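# Place a tray part into the fixture's top pocket

## Task

Pick up a single part from the black tray and lay it in the pocket on top of the raised fixture so that it sits flat, with the part's cut corner lined up in the pocket's cut corner.

## Robot and tools

ROBOT. Two arms, left_arm and right_arm, each ending in a sixteen-motor hand: a right hand on right_arm and its mirror image on left_arm. The URDF roots stand at about (+0.021, +0.261, 0) m for left_arm and (+0.038, -0.337, -0.001) m for right_arm, both turned only slightly about z. A post stands on the floor behind the arms. Loose objects may get an occasional small shove from outside.

FRAME. All positions, orientations and offsets use the scene frame: origin at table-top height midway between the nominal bases, +z up, +x forward over the table, +y toward left_arm. Camera left and right do not match arm names. Reported hand positions may be off by a few centimetres, more at long reach.

HAND POINT AXES (right hand; on the left hand +x is mirrored). +z runs along straightened fingers toward the tips, +x across the palm away from the thumb, +y out of the palm face. The palm surface is at y = -0.063 m; knuckle hinges at z = -0.017, straight fingertips reach about 0.14 m beyond. Bending fingers moves the tips toward +y. A rigid mast on the palm side of the wrist (x +0.042 to +0.098, z -0.158 to -0.111, out to y = +0.064) can strike things. Fingertips have 3 cm rubber caps; the rest is hard plastic.

THE 48-NUMBER ROW. Every row carries both arms, each value in [-1, 1]: left dx, dy, dz, rx, ry, rz; then 16 left hand motors; left current_limit, speed; then the same 24 for the right arm. Motor order per hand: index_mcp, index_abd, index_pip, index_dip, middle_mcp, middle_abd, middle_pip, middle_dip, ring_mcp, ring_abd, ring_pip, ring_dip, thumb_cmc, thumb_axl, thumb_mcp, thumb_ipl. Results list hand values in this same order.

Pose numbers are offsets, not poses: they count from that arm's Hand target as it stood when the action (or move) began, along scene axes, with 1.0 = 0.6 m or 180 degrees; rx, ry, rz form a single rotation vector, turning about the hand point. Every row in one action counts from the same start, so sending the same offset again moves further. Six zeros means no new pose request. Orientation requests are clipped to within 40 degrees of the current measured orientation each step.

Hand numbers are absolute goal angles, scaled between each hinge's stops (not offsets). A 0 is a real goal. Straight values: finger _mcp +0.75, _abd 0.00, _pip +0.58, _dip +0.70; thumb_cmc +0.71, thumb_axl +0.68, thumb_mcp +0.23, thumb_ipl +0.17. Moving a finger hinge toward -1 curls it toward the palm; thumb_cmc toward -1 brings the thumb round in front of the palm. To keep a hand unchanged, resend its hand_goal plus its current hand_current_limit and hand_speed. current_limit maps -1..+1 to 0..550 mA (minimum 11 mA); start value +0.4. speed gives (speed+1)/2 of 8.5 rad/s; start value -0.6. Settings persist.

TOOLS.
execute_actions(actions, cameras): actions is a list of actions; each action is up to 15 rows, each row one 1/30 s step; a shorter action repeats its final row up to step 15. Images appear only when actions is empty or cameras names them.
move(target, speed, blend, blocking, cameras): target is one 48-number row or up to 15 rows, every row an offset from the same starting Hand targets. Straight-line paths, no obstacle avoidance, 10 s cap. speed in m/s (0.002 to 4.3, default 0.25; turning rate twice that in rad/s), one value or one per target. blend in m rounds corners; 0 stops at each point. blocking=false returns after about 0.5 s while the motion continues. The result adds a move: line (done, off_target, moving, held, fault) and any limits (paced = pose clipped, held = steps withheld).
wait(seconds): lets time pass, 0 to 3600 s. stop: brakes a running move. zoom_image(camera, region [x0,y0,x1,y1] px, max 504 each side). read_manual: licence text only. finished_scene: ends the scene permanently.
Cameras: cam_head_left, cam_head_right, cam_high, cam_low (504x504), cam_left_wrist, cam_right_wrist (672x504, fisheye).

RESULTS. end_effector_position (m) and end_effector_quat_wxyz per arm; Hand target (the last commanded pose after clipping, origin for the next offsets); joint positions, velocities, torques. For hands: hand_goal, hand_measured, hand_current_ma (positive pushes toward -1), hand_state per motor (moving, goal, blocked, overload). A hand resting a few centimetres short of target is normal from friction and load; another call can request it again, or send the shortfall as an offset. right_arm's elbow droops under load, so command it higher.

GRIPPING. A finger presses only when its goal lies past the object's surface; force grows with that distance up to the current cap. Any motor at 495 mA or above builds a timer; at 5 s it shuts off for 10 s. Keep grip currents moderate.

AVOID. Dropping parts even slightly, opening the hand while the part still moves, fast impacts, hard pushes, and anything leaving the table. Never let the two hands or arms squeeze each other. Motors heat while loaded or straining: MOTOR HOT at 85 C, arm collapse at 100 C. After a HAND FAULT line, remaining calls in that reply are skipped. The part must stay seated without the robot before calling finished_scene.

Each tool is called after "Emit:" by a JSON object that holds its "fn" and its "kwargs".

## Session

Emit:
{"fn": "execute_actions", "kwargs": {"actions": []}}

Scene clock: 0.00 s.
left_arm: end_effector_position=(+0.2476, +0.5908, +0.2994) hand_goal=(+0.754, +0.000, +0.576, +0.696, +0.754, +0.000, +0.576, +0.696, +0.754, +0.000, +0.576, +0.696, +0.714, +0.678, +0.226, +0.168) hand_measured=(+0.7535, +0.0007, +0.5757, +0.6958, +0.7535, -0.0008, +0.5770, +0.6971, +0.7535, +0.0007, +0.5770, +0.6945, +0.7142, +0.6777, +0.2262, +0.1681) hand_current_ma=(-3, -7, +2, -7, +33, -4, -7, +0, +4, +7, -12, +6, +5, +17, -7, -1) hand_state=(goal, goal, goal, goal, goal, goal, goal, goal, goal, goal, goal, goal, goal, goal, goal, goal) hand_current_limit=0.40 hand_speed=-0.60 end_effector_quat_wxyz=(+0.142, -0.641, +0.753, -0.039) | right_arm: end_effector_position=(+0.4430, -0.4450, +0.2956) hand_goal=(+0.754, +0.000, +0.576, +0.696, +0.754, +0.000, +0.576, +0.696, +0.754, +0.000, +0.576, +0.696, +0.714, +0.678, +0.226, +0.168) hand_measured=(+0.7535, +0.0007, +0.5770, +0.6958, +0.7535, +0.0007, +0.5770, +0.6958, +0.7523, -0.0008, +0.5770, +0.6958, +0.7154, +0.6777, +0.2252, +0.1672) hand_current_ma=(+41, +3, +19, -8, -1, -9, -9, -7, -13, +4, -7, +1, +5, +9, +7, -6) hand_state=(goal, goal, goal, goal, goal, goal, goal, goal, goal, goal, goal, goal, goal, goal, goal, goal) hand_current_limit=0.40 hand_speed=-0.60 end_effector_quat_wxyz=(-0.044, +0.964, +0.252, +0.071)
Joint positions: left_arm=[0.879 1.37 1.49 -1.42 0.124 -2.126] | right_arm=[-0.087 1.278 1.373 -1.564 -0.134 0.947]
Joint velocities: within noise
Joint torques (N m): no reading
Motor temperatures (°C): left_arm=[34 28 32 29 30 27] | right_arm=[26 32 26 26 31 26]
Heat: left arm: hottest waist 34 °C; right arm: hottest shoulder 32 °C.
Hand target: left_arm +0.2513, +0.5952, +0.3102; +0.157, -0.639, +0.752, -0.037 | right_arm +0.4478, -0.4456, +0.3067; -0.039, +0.963, +0.252, +0.084

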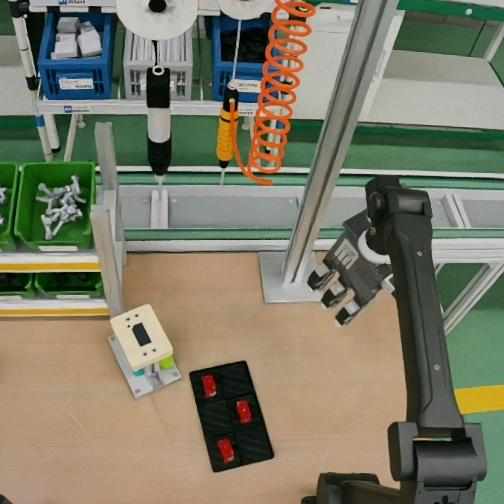

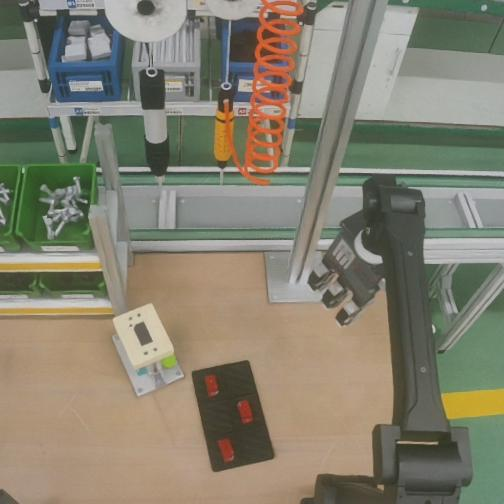

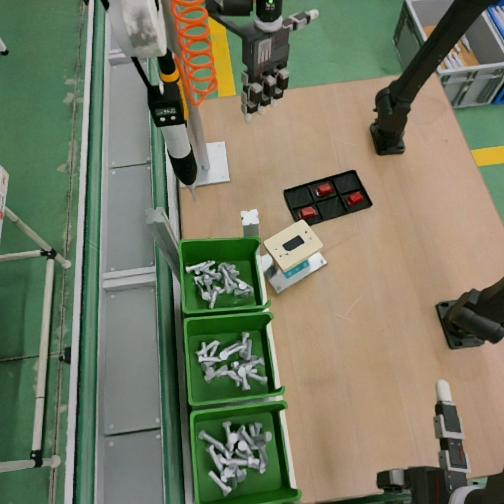

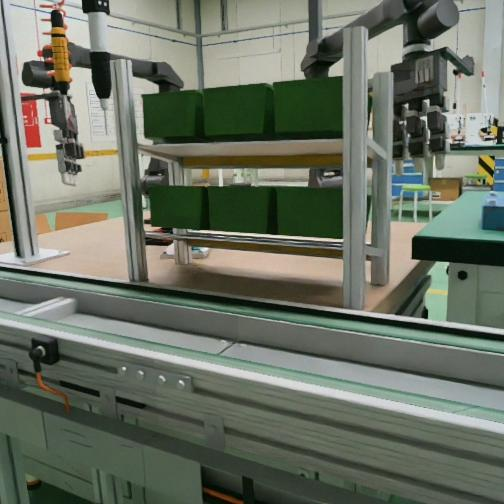

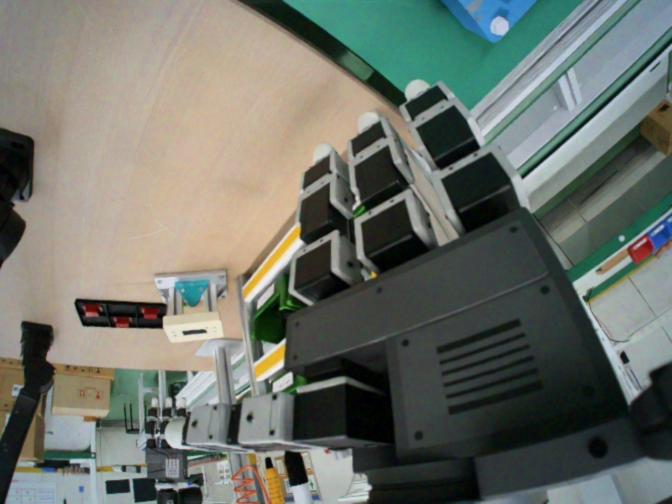

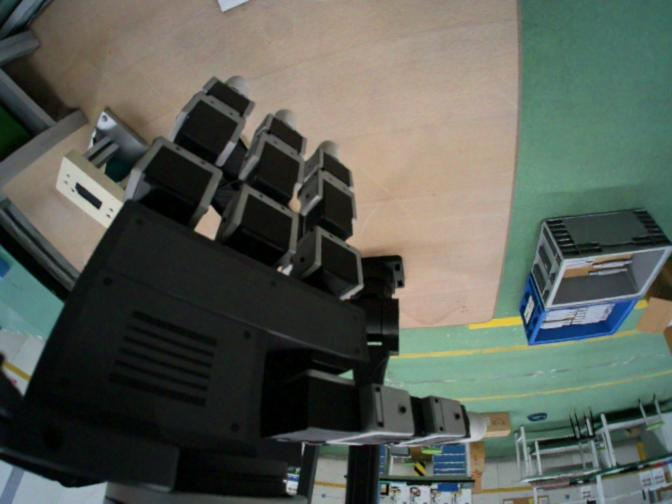

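Emit:
{"fn": "zoom_image", "kwargs": {"camera": "cam_head_left", "region": [90, 280, 290, 480]}}

Emit:
{"fn": "zoom_image", "kwargs": {"camera": "cam_head_right", "region": [90, 280, 290, 480]}}

Emit:
{"fn": "zoom_image", "kwargs": {"camera": "cam_high", "region": [240, 150, 390, 300]}}

Scaled by 2.520 from the camera's image (finer frame: 720x720).

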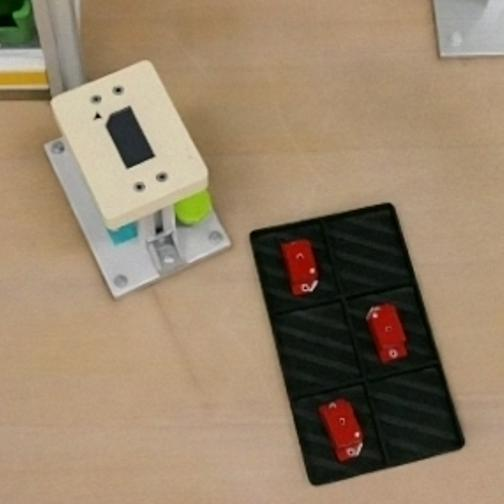

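Scaled by 2.520 from the camera's image (finer frame: 720x720).

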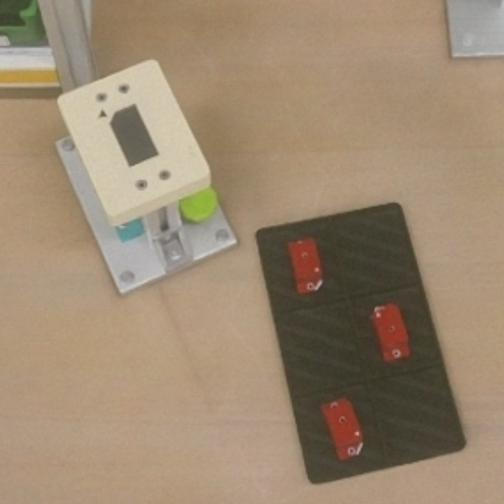

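Scaled by 3.360 from the camera's image (finer frame: 720x720).

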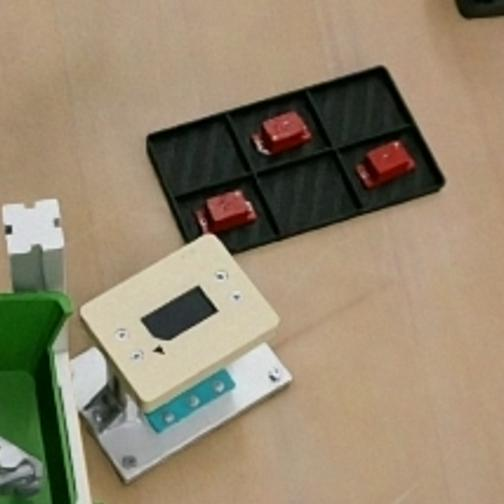

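Emit:
{"fn": "zoom_image", "kwargs": {"camera": "cam_head_left", "region": [185, 355, 275, 445]}}

Emit:
{"fn": "zoom_image", "kwargs": {"camera": "cam_head_left", "region": [190, 400, 270, 480]}}

Emit:
{"fn": "zoom_image", "kwargs": {"camera": "cam_high", "region": [290, 170, 370, 230]}}

Emit:
{"fn": "zoom_image", "kwargs": {"camera": "cam_head_left", "region": [105, 300, 185, 400]}}

Scaled by 5.600 from the camera's image (finer frame: 720x720).

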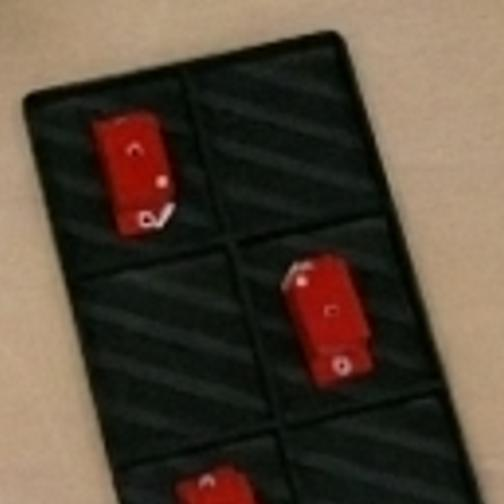

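Scaled by 6.300 from the camera's image (finer frame: 720x720).

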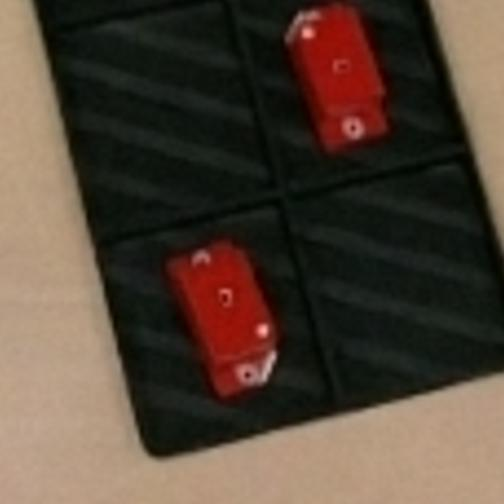

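Scaled by 6.300 from the camera's image (finer frame: 720x720).

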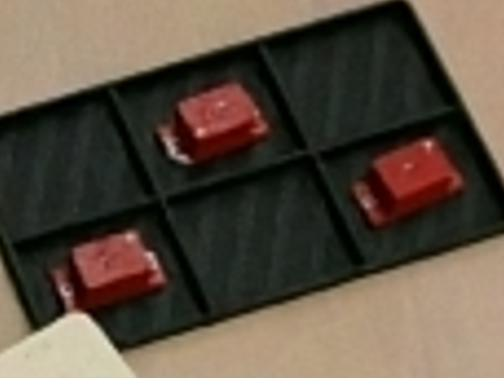

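Scaled by 5.040 from the camera's image (finer frame: 720x720).

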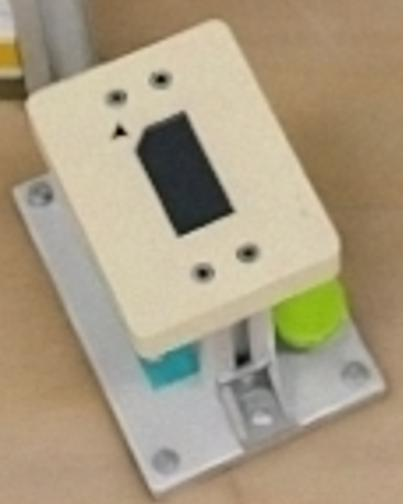

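Emit:
{"fn": "move", "kwargs": {"target": [0,0,0,0,0,0,0.754,0,0.576,0.696,0.754,0,0.576,0.696,0.754,0,0.576,0.696,0.714,0.678,0.226,0.168,0.4,-0.6,-0.2967,0.4843,-0.1445,0.2896,0.1522,-0.0799,0.685,0,-0.62,0.391,0.98,0,0.576,0.696,0.98,0,0.576,0.696,-0.571,0.678,0.056,-0.049,0.4,-0.6], "speed": 0.2, "cameras": ["all"]}}

Scene clock: 77.27 s.
left_arm: end_effector_position=(+0.2476, +0.5908, +0.2994) hand_goal=(+0.754, +0.000, +0.576, +0.696, +0.754, +0.000, +0.576, +0.696, +0.754, +0.000, +0.576, +0.696, +0.714, +0.678, +0.226, +0.168) hand_measured=(+0.7486, -0.0008, +0.5770, +0.6958, +0.7498, +0.0007, +0.5757, +0.6971, +0.7486, +0.0007, +0.5770, +0.6958, +0.7142, +0.6767, +0.2183, +0.1681) hand_current_ma=(-9, -4, -7, -11, +20, -2, -8, +17, -3, +18, -12, -4, -13, -1, -25, -7) hand_state=(goal, goal, goal, goal, goal, goal, goal, goal, goal, goal, goal, goal, goal, goal, goal, goal) hand_current_limit=0.40 hand_speed=-0.60 end_effector_quat_wxyz=(+0.142, -0.641, +0.753, -0.039) | right_arm: end_effector_position=(+0.2710, -0.1578, +0.2156) hand_goal=(+0.686, +0.000, -0.620, +0.392, +0.980, +0.000, +0.576, +0.696, +0.980, +0.000, +0.576, +0.696, -0.570, +0.678, +0.056, -0.048) hand_measured=(+0.6811, +0.0007, -0.6125, +0.3926, +0.9669, -0.0008, +0.5770, +0.6958, +0.9693, +0.0007, +0.5770, +0.6971, -0.5667, +0.6830, +0.0500, -0.0491) hand_current_ma=(-7, -8, +16, +8, -37, +17, -9, +7, -11, -10, -5, +1, +9, +17, +0, +4) hand_state=(goal, goal, goal, goal, goal, goal, goal, goal, goal, goal, goal, goal, goal, goal, goal, goal) hand_current_limit=0.40 hand_speed=-0.60 end_effector_quat_wxyz=(-0.498, +0.865, +0.051, -0.040)
Joint positions: left_arm=[0.879 1.37 1.49 -1.42 0.124 -2.126] | right_arm=[0.305 1.032 0.922 -1.233 -1.031 1.857]
Joint torques (N m): left_arm=[0.62 -10.4 11.14 1.05 0.19 -0.03] | right_arm=[0.56 -6.24 9.25 1.37 -0.83 0.08]
Motor temperatures (°C): left_arm=[33 28 47 28 29 26] | right_arm=[26 32 35 26 31 25]
Heat: left arm: hottest elbow 47 °C; right arm: hottest elbow 35 °C.
Hand target: left_arm +0.2513, +0.5952, +0.3102; +0.157, -0.639, +0.752, -0.037 | right_arm +0.2698, -0.1549, +0.2200; -0.499, +0.864, +0.057, -0.034
Off the commanded pose: left_arm 0.012 m, 2 deg | right_arm 0.005 m, 1 deg.
move: done
cam_right_wrist: T_world_to_cam=[[-0.7202, -0.44345, -0.53353, 0.26849], [-0.35093, -0.43052, 0.83156, -0.20278], [-0.59846, 0.78613, 0.15444, 0.37458]] pos_world=[0.34637, -0.26271, 0.25402]

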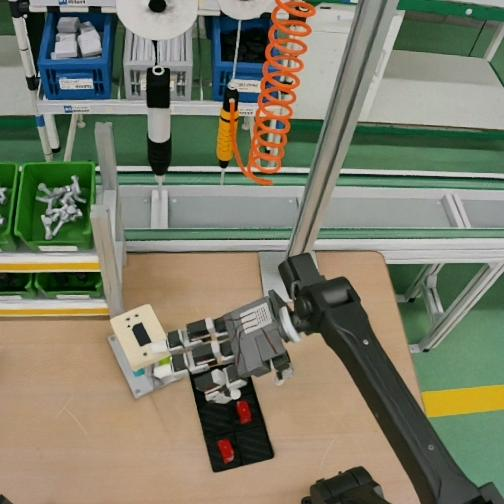

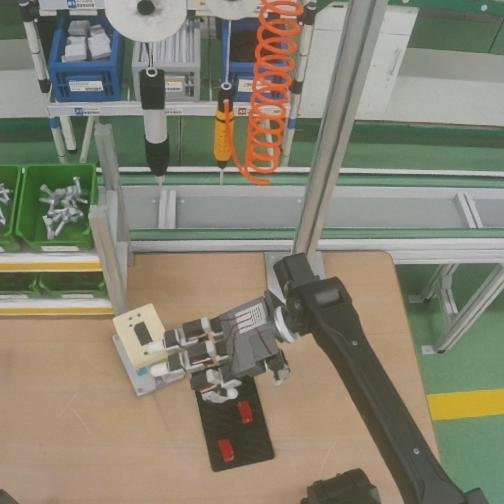

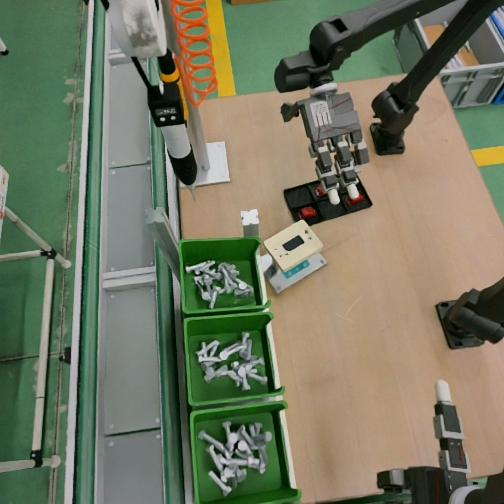

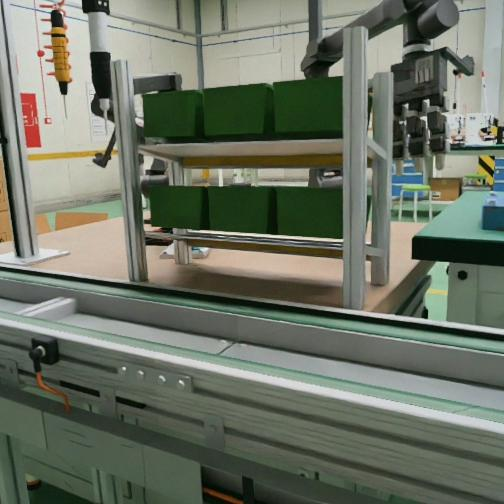

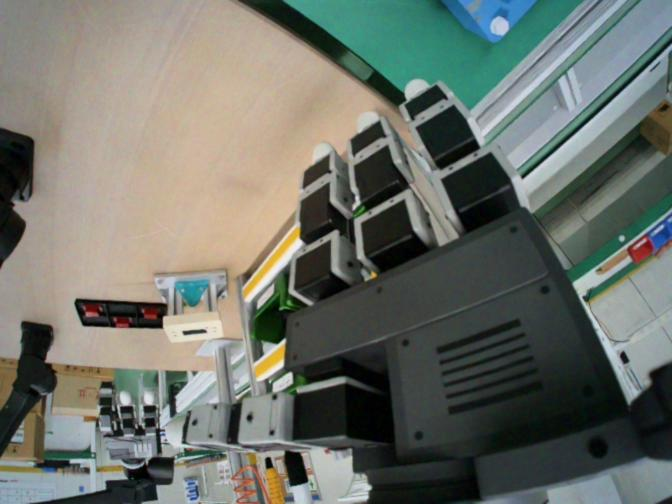

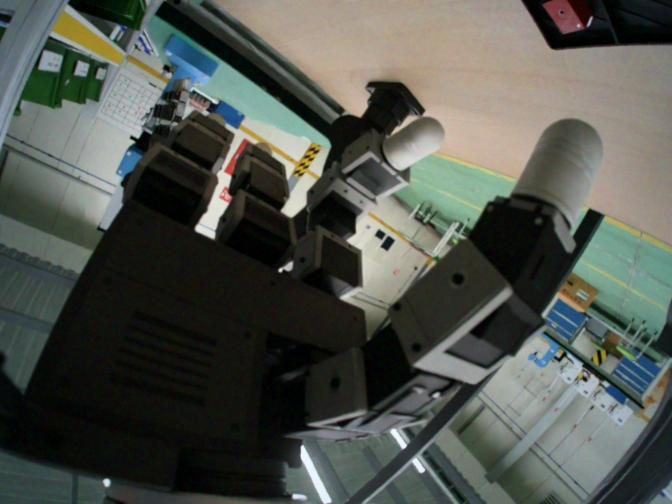

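Emit:
{"fn": "zoom_image", "kwargs": {"camera": "cam_head_left", "region": [170, 340, 290, 460]}}

Emit:
{"fn": "zoom_image", "kwargs": {"camera": "cam_high", "region": [270, 80, 390, 230]}}

Scaled by 4.200 from the camera's image (finer frame: 720x720).

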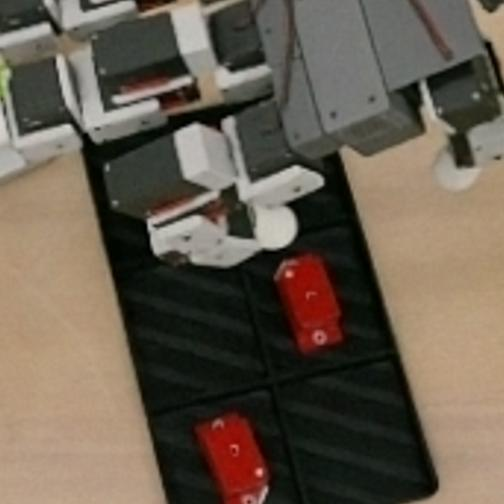

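Scaled by 3.360 from the camera's image (finer frame: 720x720).

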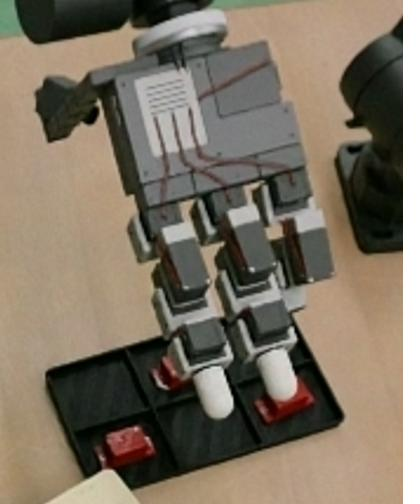

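Emit:
{"fn": "move", "kwargs": {"target": [0,0,0,0,0,0,0.754,0,0.576,0.696,0.754,0,0.576,0.696,0.754,0,0.576,0.696,0.714,0.678,0.226,0.168,0.4,-0.6,0.0265,-0.0018,-0.22,0,0,0,0.685,0,-0.62,0.391,0.98,0,0.576,0.696,0.98,0,0.576,0.696,-0.571,0.678,0.056,-0.049,0.4,-0.6], "speed": 0.15, "cameras": ["cam_head_left","cam_head_right","cam_high","cam_right_wrist","cam_left_wrist"]}}

Emit:
{"fn": "zoom_image", "kwargs": {"camera": "cam_head_left", "region": [170, 340, 290, 460]}}

Emit:
{"fn": "zoom_image", "kwargs": {"camera": "cam_right_wrist", "region": [330, 0, 670, 255]}}

Scene clock: 86.90 s.
left_arm: end_effector_position=(+0.2476, +0.5908, +0.2994) hand_goal=(+0.754, +0.000, +0.576, +0.696, +0.754, +0.000, +0.576, +0.696, +0.754, +0.000, +0.576, +0.696, +0.714, +0.678, +0.226, +0.168) hand_measured=(+0.7486, +0.0007, +0.5770, +0.6958, +0.7486, -0.0008, +0.5770, +0.6958, +0.7498, +0.0007, +0.5782, +0.6958, +0.7142, +0.6777, +0.2183, +0.1672) hand_current_ma=(-5, -4, +15, +1, +19, -5, +6, +14, -13, +5, -1, +11, +0, +1, -1, -1) hand_state=(goal, goal, goal, goal, goal, goal, goal, goal, goal, goal, goal, goal, goal, goal, goal, goal) hand_current_limit=0.40 hand_speed=-0.60 end_effector_quat_wxyz=(+0.142, -0.641, +0.753, -0.039) | right_arm: end_effector_position=(+0.2808, -0.1554, +0.0895) hand_goal=(+0.686, +0.000, -0.620, +0.392, +0.980, +0.000, +0.576, +0.696, +0.980, +0.000, +0.576, +0.696, -0.570, +0.678, +0.056, -0.048) hand_measured=(+0.6811, +0.0007, -0.6125, +0.3938, +0.9669, +0.0007, +0.5770, +0.6958, +0.9693, +0.0007, +0.5770, +0.6958, -0.5743, +0.6820, +0.0500, -0.0501) hand_current_ma=(+5, +15, +18, -10, -15, -16, +5, -20, -8, +8, -1, +14, -19, +2, +6, -7) hand_state=(goal, goal, goal, goal, goal, goal, goal, goal, goal, goal, goal, goal, goal, goal, goal, goal) hand_current_limit=0.40 hand_speed=-0.60 end_effector_quat_wxyz=(-0.498, +0.865, +0.057, -0.038)
Joint positions: left_arm=[0.879 1.37 1.49 -1.42 0.124 -2.126] | right_arm=[0.305 1.181 0.679 -0.846 -1.031 1.838]
Joint torques (N m): left_arm=[0.85 -10.7 11.26 1.18 0.18 -0.07] | right_arm=[-0.73 -5.01 8.24 1.17 -0.96 -0.02]
Heat: left arm: hottest elbow 48 °C; right arm: hottest elbow 35 °C.
Hand target: left_arm +0.2513, +0.5952, +0.3102; +0.157, -0.639, +0.752, -0.037 | right_arm +0.2858, -0.1559, +0.0880; -0.499, +0.864, +0.057, -0.033
Off the commanded pose: left_arm 0.012 m, 2 deg | right_arm 0.005 m, 1 deg.
move: done
cam_right_wrist: T_world_to_cam=[[-0.71062, -0.44969, -0.54111, 0.20638], [-0.35513, -0.43467, 0.82762, -0.0926], [-0.60737, 0.78028, 0.14919, 0.40022]] pos_world=[0.35685, -0.25973, 0.1286]
Images, in order (width x height): cam_head_left 504x504, cam_head_right 504x504, cam_high 504x504, cam_left_wrist 672x504, cam_right_wrist 672x504.

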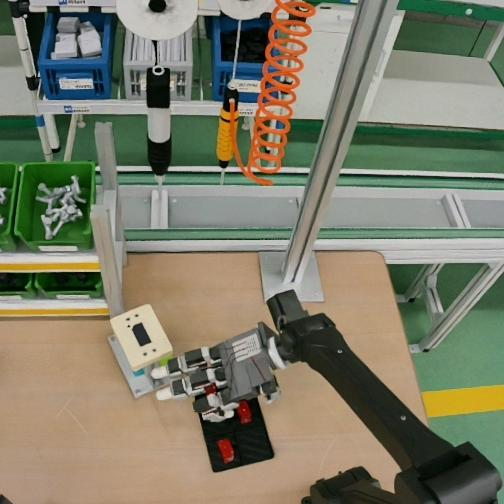

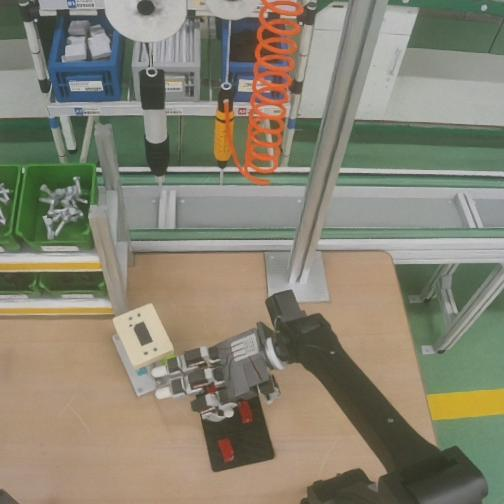

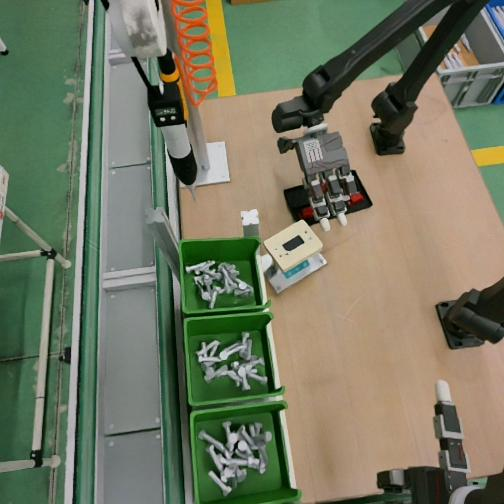

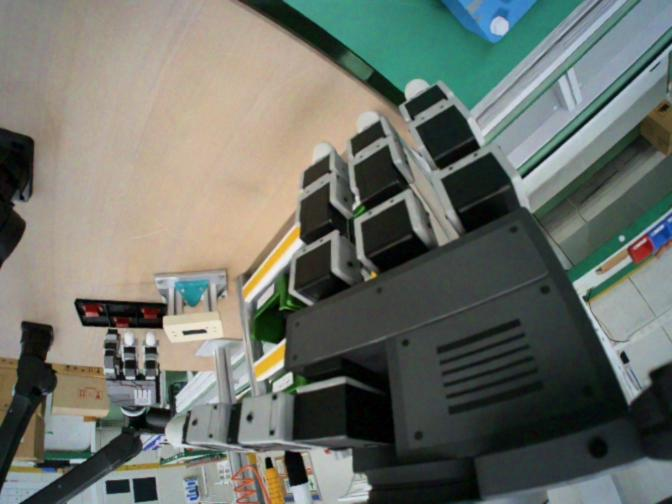

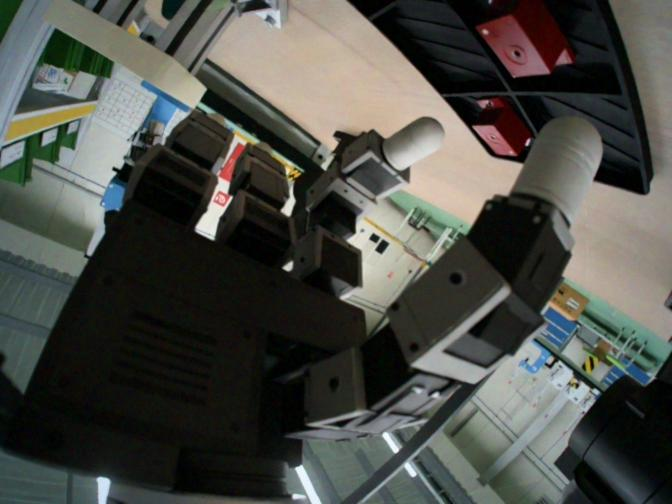

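Scaled by 4.200 from the camera's image (finer frame: 720x720).

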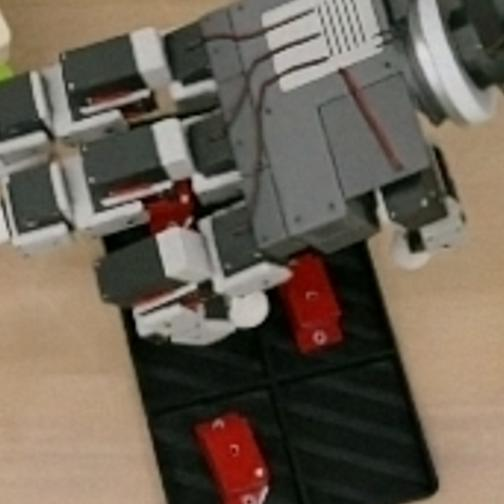

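Scaled by 1.482 from the camera's image (finer frame: 960x720).

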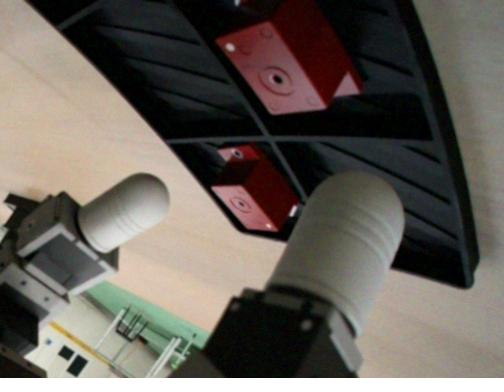

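Emit:
{"fn": "zoom_image", "kwargs": {"camera": "cam_right_wrist", "region": [460, 0, 620, 120]}}

Scaled by 3.150 from the camera's image (finer frame: 960x720).

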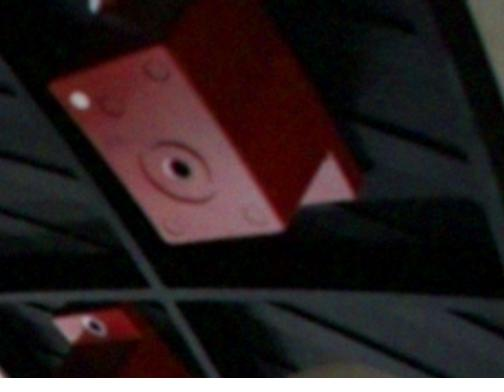

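Emit:
{"fn": "move", "kwargs": {"target": [0,0,0,0,0,0,0.754,0,0.576,0.696,0.754,0,0.576,0.696,0.754,0,0.576,0.696,0.714,0.678,0.226,0.168,0.4,-0.6,0.015,0.005,-0.0475,0,0,0.0083,0.603,0,-0.62,0.391,0.98,0,0.576,0.696,0.98,0,0.576,0.696,-0.496,0.678,-0.045,-0.049,0.4,-0.6], "speed": 0.1, "cameras": ["cam_head_left","cam_high","cam_right_wrist"]}}

Emit:
{"fn": "zoom_image", "kwargs": {"camera": "cam_right_wrist", "region": [370, 0, 620, 190]}}

Emit:
{"fn": "zoom_image", "kwargs": {"camera": "cam_head_left", "region": [190, 360, 290, 460]}}

Scene clock: 103.63 s.
left_arm: end_effector_position=(+0.2476, +0.5908, +0.2994) hand_goal=(+0.754, +0.000, +0.576, +0.696, +0.754, +0.000, +0.576, +0.696, +0.754, +0.000, +0.576, +0.696, +0.714, +0.678, +0.226, +0.168) hand_measured=(+0.7486, -0.0008, +0.5770, +0.6958, +0.7486, -0.0008, +0.5770, +0.6958, +0.7474, -0.0008, +0.5770, +0.6958, +0.7142, +0.6777, +0.2183, +0.1681) hand_current_ma=(+0, -6, -2, +0, +16, -4, +3, +9, +2, +17, +11, +13, +2, +14, -15, +5) hand_state=(goal, goal, goal, goal, goal, goal, goal, goal, goal, goal, goal, goal, goal, goal, goal, goal) hand_current_limit=0.40 hand_speed=-0.60 end_effector_quat_wxyz=(+0.142, -0.641, +0.753, -0.039) | right_arm: end_effector_position=(+0.2898, -0.1531, +0.0609) hand_goal=(+0.604, +0.000, -0.620, +0.392, +0.980, +0.000, +0.576, +0.696, +0.980, +0.000, +0.576, +0.696, -0.496, +0.678, -0.044, -0.048) hand_measured=(+0.5955, -0.0008, -0.6125, +0.3926, +0.9669, +0.0007, +0.5770, +0.6971, +0.9681, +0.0007, +0.5757, +0.6958, -0.5014, +0.6735, -0.0470, -0.0425) hand_current_ma=(-1, -8, +19, +3, -5, -13, +4, -1, -29, -9, -4, +11, -1, -4, -5, +6) hand_state=(goal, goal, goal, goal, goal, goal, goal, goal, goal, goal, goal, goal, goal, goal, goal, goal) hand_current_limit=0.40 hand_speed=-0.60 end_effector_quat_wxyz=(-0.497, +0.864, +0.065, -0.045)
Joint positions: left_arm=[0.879 1.37 1.49 -1.42 0.124 -2.126] | right_arm=[0.305 1.277 0.67 -0.781 -1.035 1.798]
Joint torques (N m): left_arm=[0.5 -10.11 11.15 0.95 0.2 -0.07] | right_arm=[-0.56 -6.12 7.75 1.29 -0.96 -0.03]
Heat: left arm: hottest elbow 49 °C; right arm: hottest elbow 36 °C.
Hand target: left_arm +0.2513, +0.5952, +0.3102; +0.157, -0.639, +0.752, -0.037 | right_arm +0.2948, -0.1530, +0.0595; -0.499, +0.863, +0.068, -0.040
Off the commanded pose: left_arm 0.012 m, 2 deg | right_arm 0.005 m, 1 deg.
move: done
cam_right_wrist: T_world_to_cam=[[-0.704, -0.46515, -0.53667, 0.19369], [-0.34162, -0.44071, 0.8301, -0.06974], [-0.62264, 0.76773, 0.15136, 0.41049]] pos_world=[0.36812, -0.25579, 0.09971]

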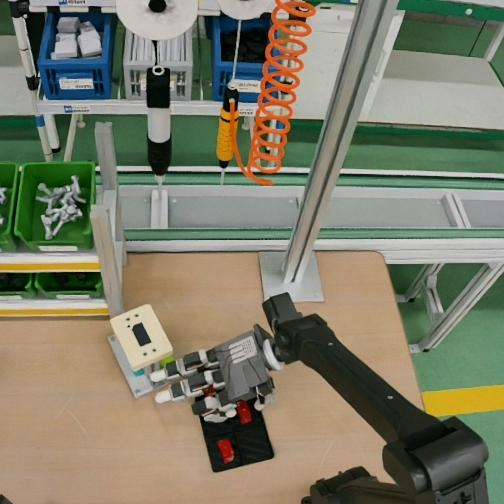

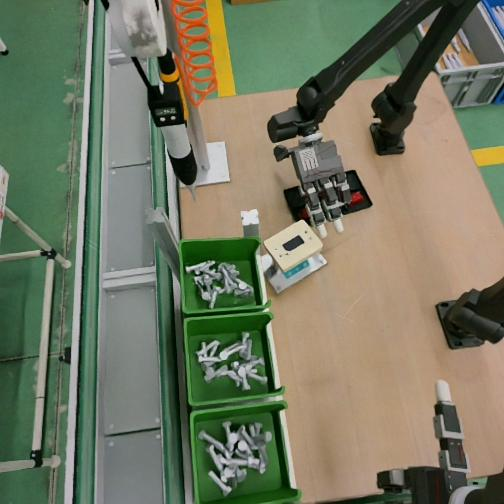

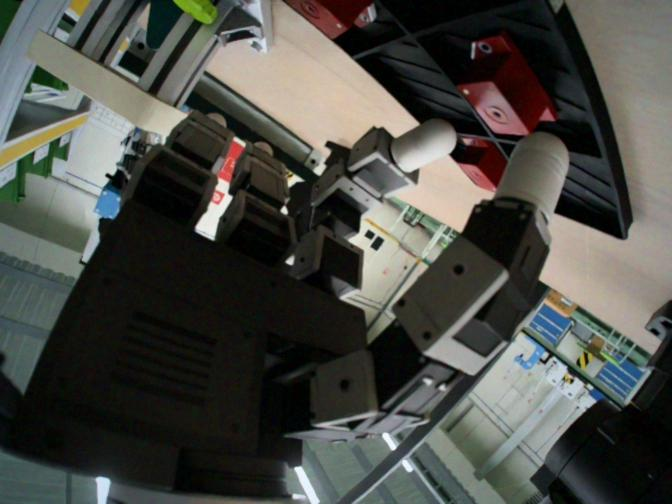

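Scaled by 2.016 from the camera's image (finer frame: 960x720).

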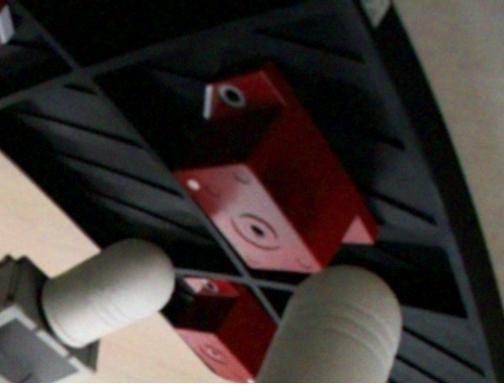

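Scaled by 5.040 from the camera's image (finer frame: 720x720).

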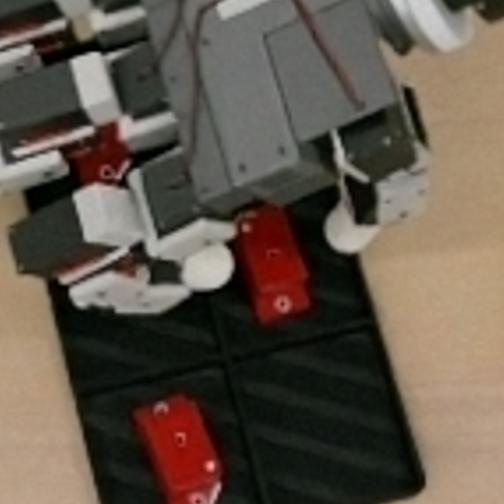

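Emit:
{"fn": "zoom_image", "kwargs": {"camera": "cam_right_wrist", "region": [440, 20, 580, 150]}}

Emit:
{"fn": "zoom_image", "kwargs": {"camera": "cam_right_wrist", "region": [540, 100, 660, 260]}}

Emit:
{"fn": "zoom_image", "kwargs": {"camera": "cam_head_left", "region": [220, 390, 280, 450]}}

Scaled by 3.600 from the camera's image (finer frame: 960x720).

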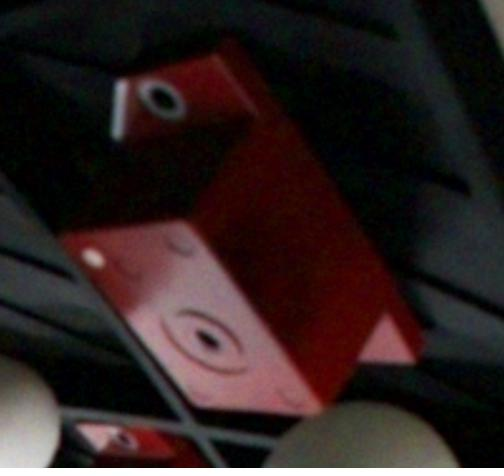

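Scaled by 3.150 from the camera's image (finer frame: 960x720).

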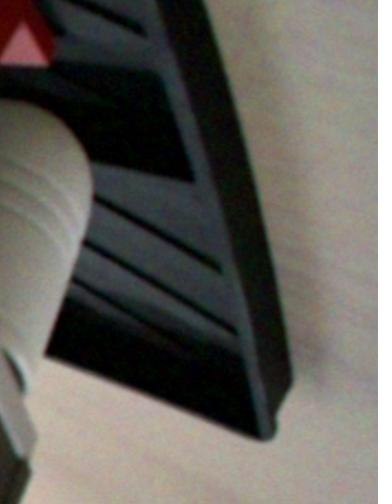

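Scaled by 8.400 from the camera's image (finer frame: 720x720).

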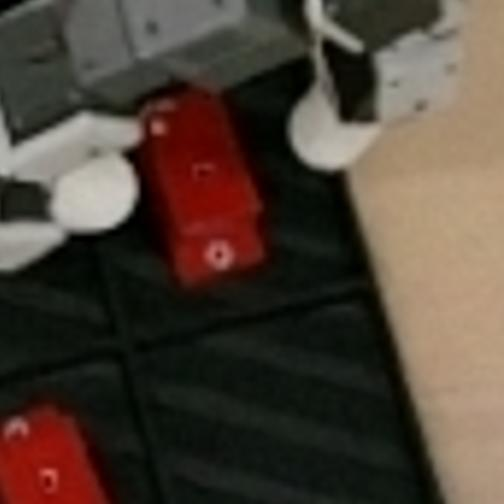

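Emit:
{"fn": "move", "kwargs": {"target": [0,0,0,0,0,0,0.754,0,0.576,0.696,0.754,0,0.576,0.696,0.754,0,0.576,0.696,0.714,0.678,0.226,0.168,0.4,-0.6,-0.0083,0.0352,0.0375,0.0818,0.0134,0.0052,0.1425,0,-0.368,0.745,0.98,0,0.576,0.696,0.98,0,0.576,0.696,-0.506,0.678,0.053,0.0595,0.4,-0.6], "speed": 0.1, "cameras": ["cam_head_left","cam_high","cam_right_wrist"]}}

Emit:
{"fn": "zoom_image", "kwargs": {"camera": "cam_right_wrist", "region": [370, 0, 620, 190]}}

Emit:
{"fn": "zoom_image", "kwargs": {"camera": "cam_head_left", "region": [190, 360, 290, 460]}}

Scene clock: 135.07 s.
left_arm: end_effector_position=(+0.2476, +0.5908, +0.2994) hand_goal=(+0.754, +0.000, +0.576, +0.696, +0.754, +0.000, +0.576, +0.696, +0.754, +0.000, +0.576, +0.696, +0.714, +0.678, +0.226, +0.168) hand_measured=(+0.7498, +0.0007, +0.5757, +0.6958, +0.7486, -0.0008, +0.5770, +0.6958, +0.7498, +0.0007, +0.5782, +0.6958, +0.7142, +0.6767, +0.2183, +0.1681) hand_current_ma=(+5, +7, -2, -14, -18, -2, +6, +6, -9, +14, -1, +16, +16, -2, -21, +2) hand_state=(goal, goal, goal, goal, goal, goal, goal, goal, goal, goal, goal, goal, goal, goal, goal, goal) hand_current_limit=0.40 hand_speed=-0.60 end_effector_quat_wxyz=(+0.142, -0.641, +0.753, -0.039) | right_arm: end_effector_position=(+0.2850, -0.1296, +0.0853) hand_goal=(+0.142, +0.000, -0.368, +0.746, +0.980, +0.000, +0.576, +0.696, +0.980, +0.000, +0.576, +0.696, -0.506, +0.678, +0.054, +0.060) hand_measured=(+0.1372, +0.0065, -0.3623, +0.7518, +0.9657, -0.0008, +0.5770, +0.6971, +0.9681, -0.0008, +0.5770, +0.6958, -0.5052, +0.6735, +0.0520, +0.0643) hand_current_ma=(+13, +9, +8, +12, -20, -9, -15, +18, -19, -9, -31, +6, -7, -4, -15, -5) hand_state=(goal, goal, goal, goal, goal, goal, goal, goal, goal, goal, goal, goal, goal, goal, goal, goal) hand_current_limit=0.40 hand_speed=-0.60 end_effector_quat_wxyz=(-0.605, +0.791, +0.071, -0.058)
Joint positions: left_arm=[0.879 1.37 1.49 -1.42 0.124 -2.126] | right_arm=[0.262 1.299 0.662 -0.773 -1.303 1.744]
Joint torques (N m): left_arm=[0.38 -10.11 11.15 1.16 0.21 -0.07] | right_arm=[-0.97 -5.83 7.23 1.14 -1.08 -0.05]
Heat: left arm: hottest elbow 50 °C; right arm: hottest elbow 34 °C.
Hand target: left_arm +0.2513, +0.5952, +0.3102; +0.157, -0.639, +0.752, -0.037 | right_arm +0.2897, -0.1318, +0.0820; -0.606, +0.790, +0.070, -0.053
Off the commanded pose: left_arm 0.012 m, 2 deg | right_arm 0.006 m, 1 deg.
move: done
cam_right_wrist: T_world_to_cam=[[-0.71586, -0.33217, -0.61417, 0.24163], [-0.30055, -0.64735, 0.70043, -0.10869], [-0.63025, 0.686, 0.36358, 0.35922]] pos_world=[0.36671, -0.23652, 0.09392]

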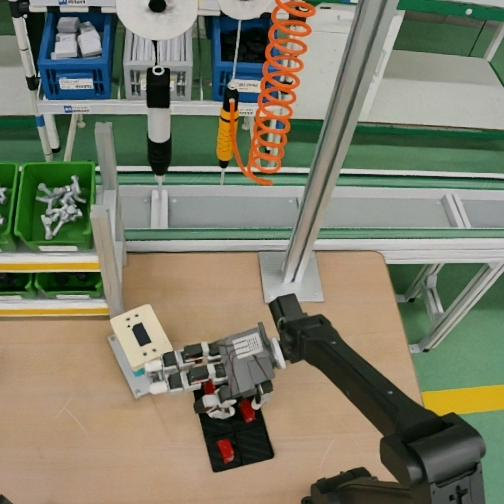

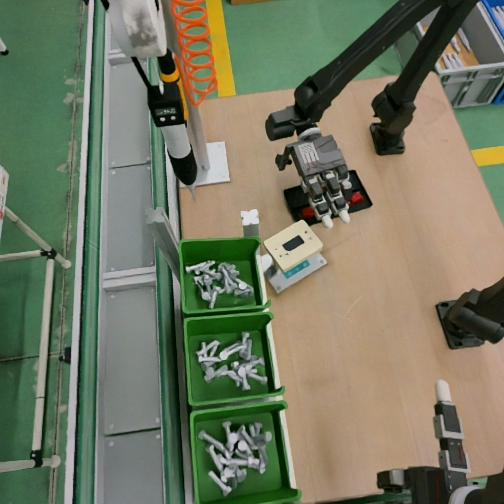

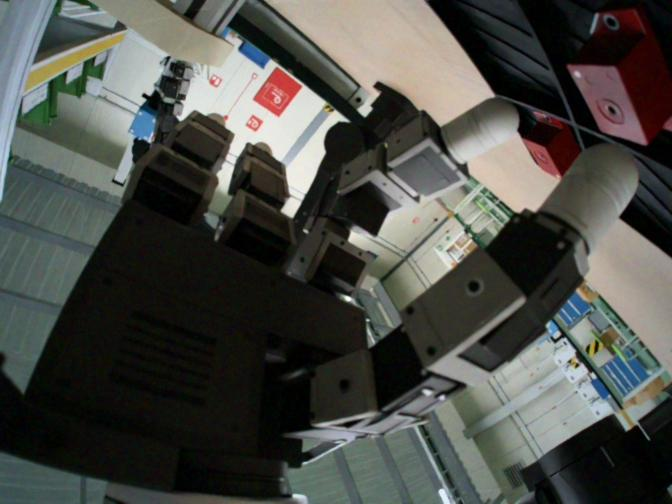

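Scaled by 2.016 from the camera's image (finer frame: 960x720).

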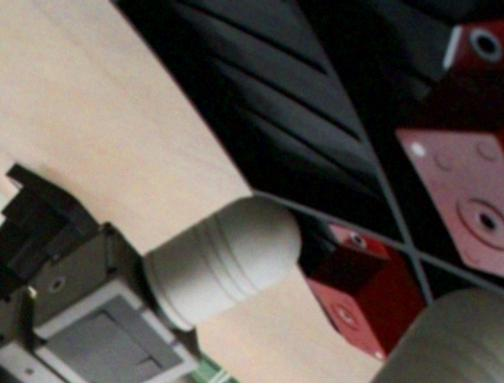

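Scaled by 5.040 from the camera's image (finer frame: 720x720).

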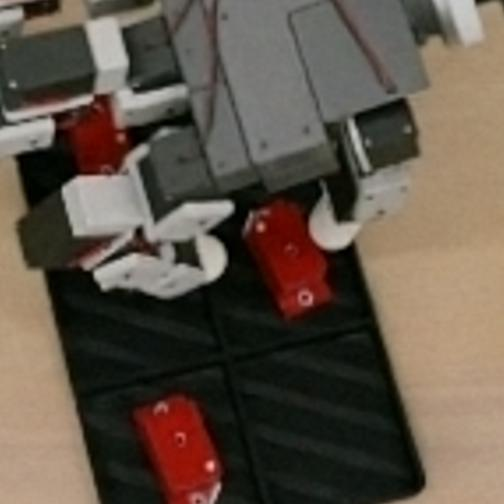

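Emit:
{"fn": "zoom_image", "kwargs": {"camera": "cam_head_left", "region": [220, 390, 280, 450]}}

Emit:
{"fn": "zoom_image", "kwargs": {"camera": "cam_right_wrist", "region": [532, 0, 672, 150]}}

Scaled by 8.400 from the camera's image (finer frame: 720x720).

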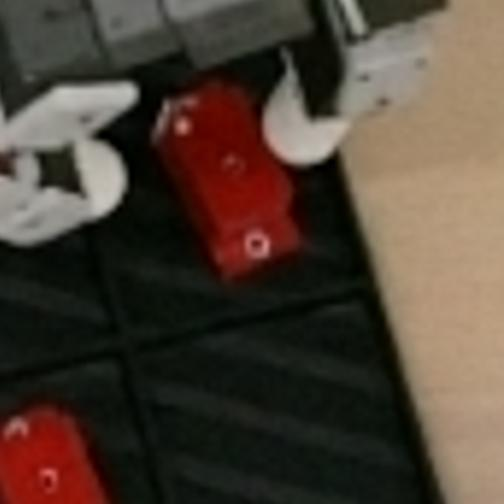

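Scaled by 3.360 from the camera's image (finer frame: 960x720).

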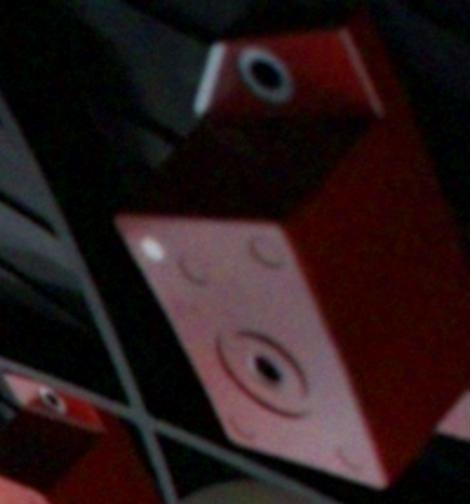

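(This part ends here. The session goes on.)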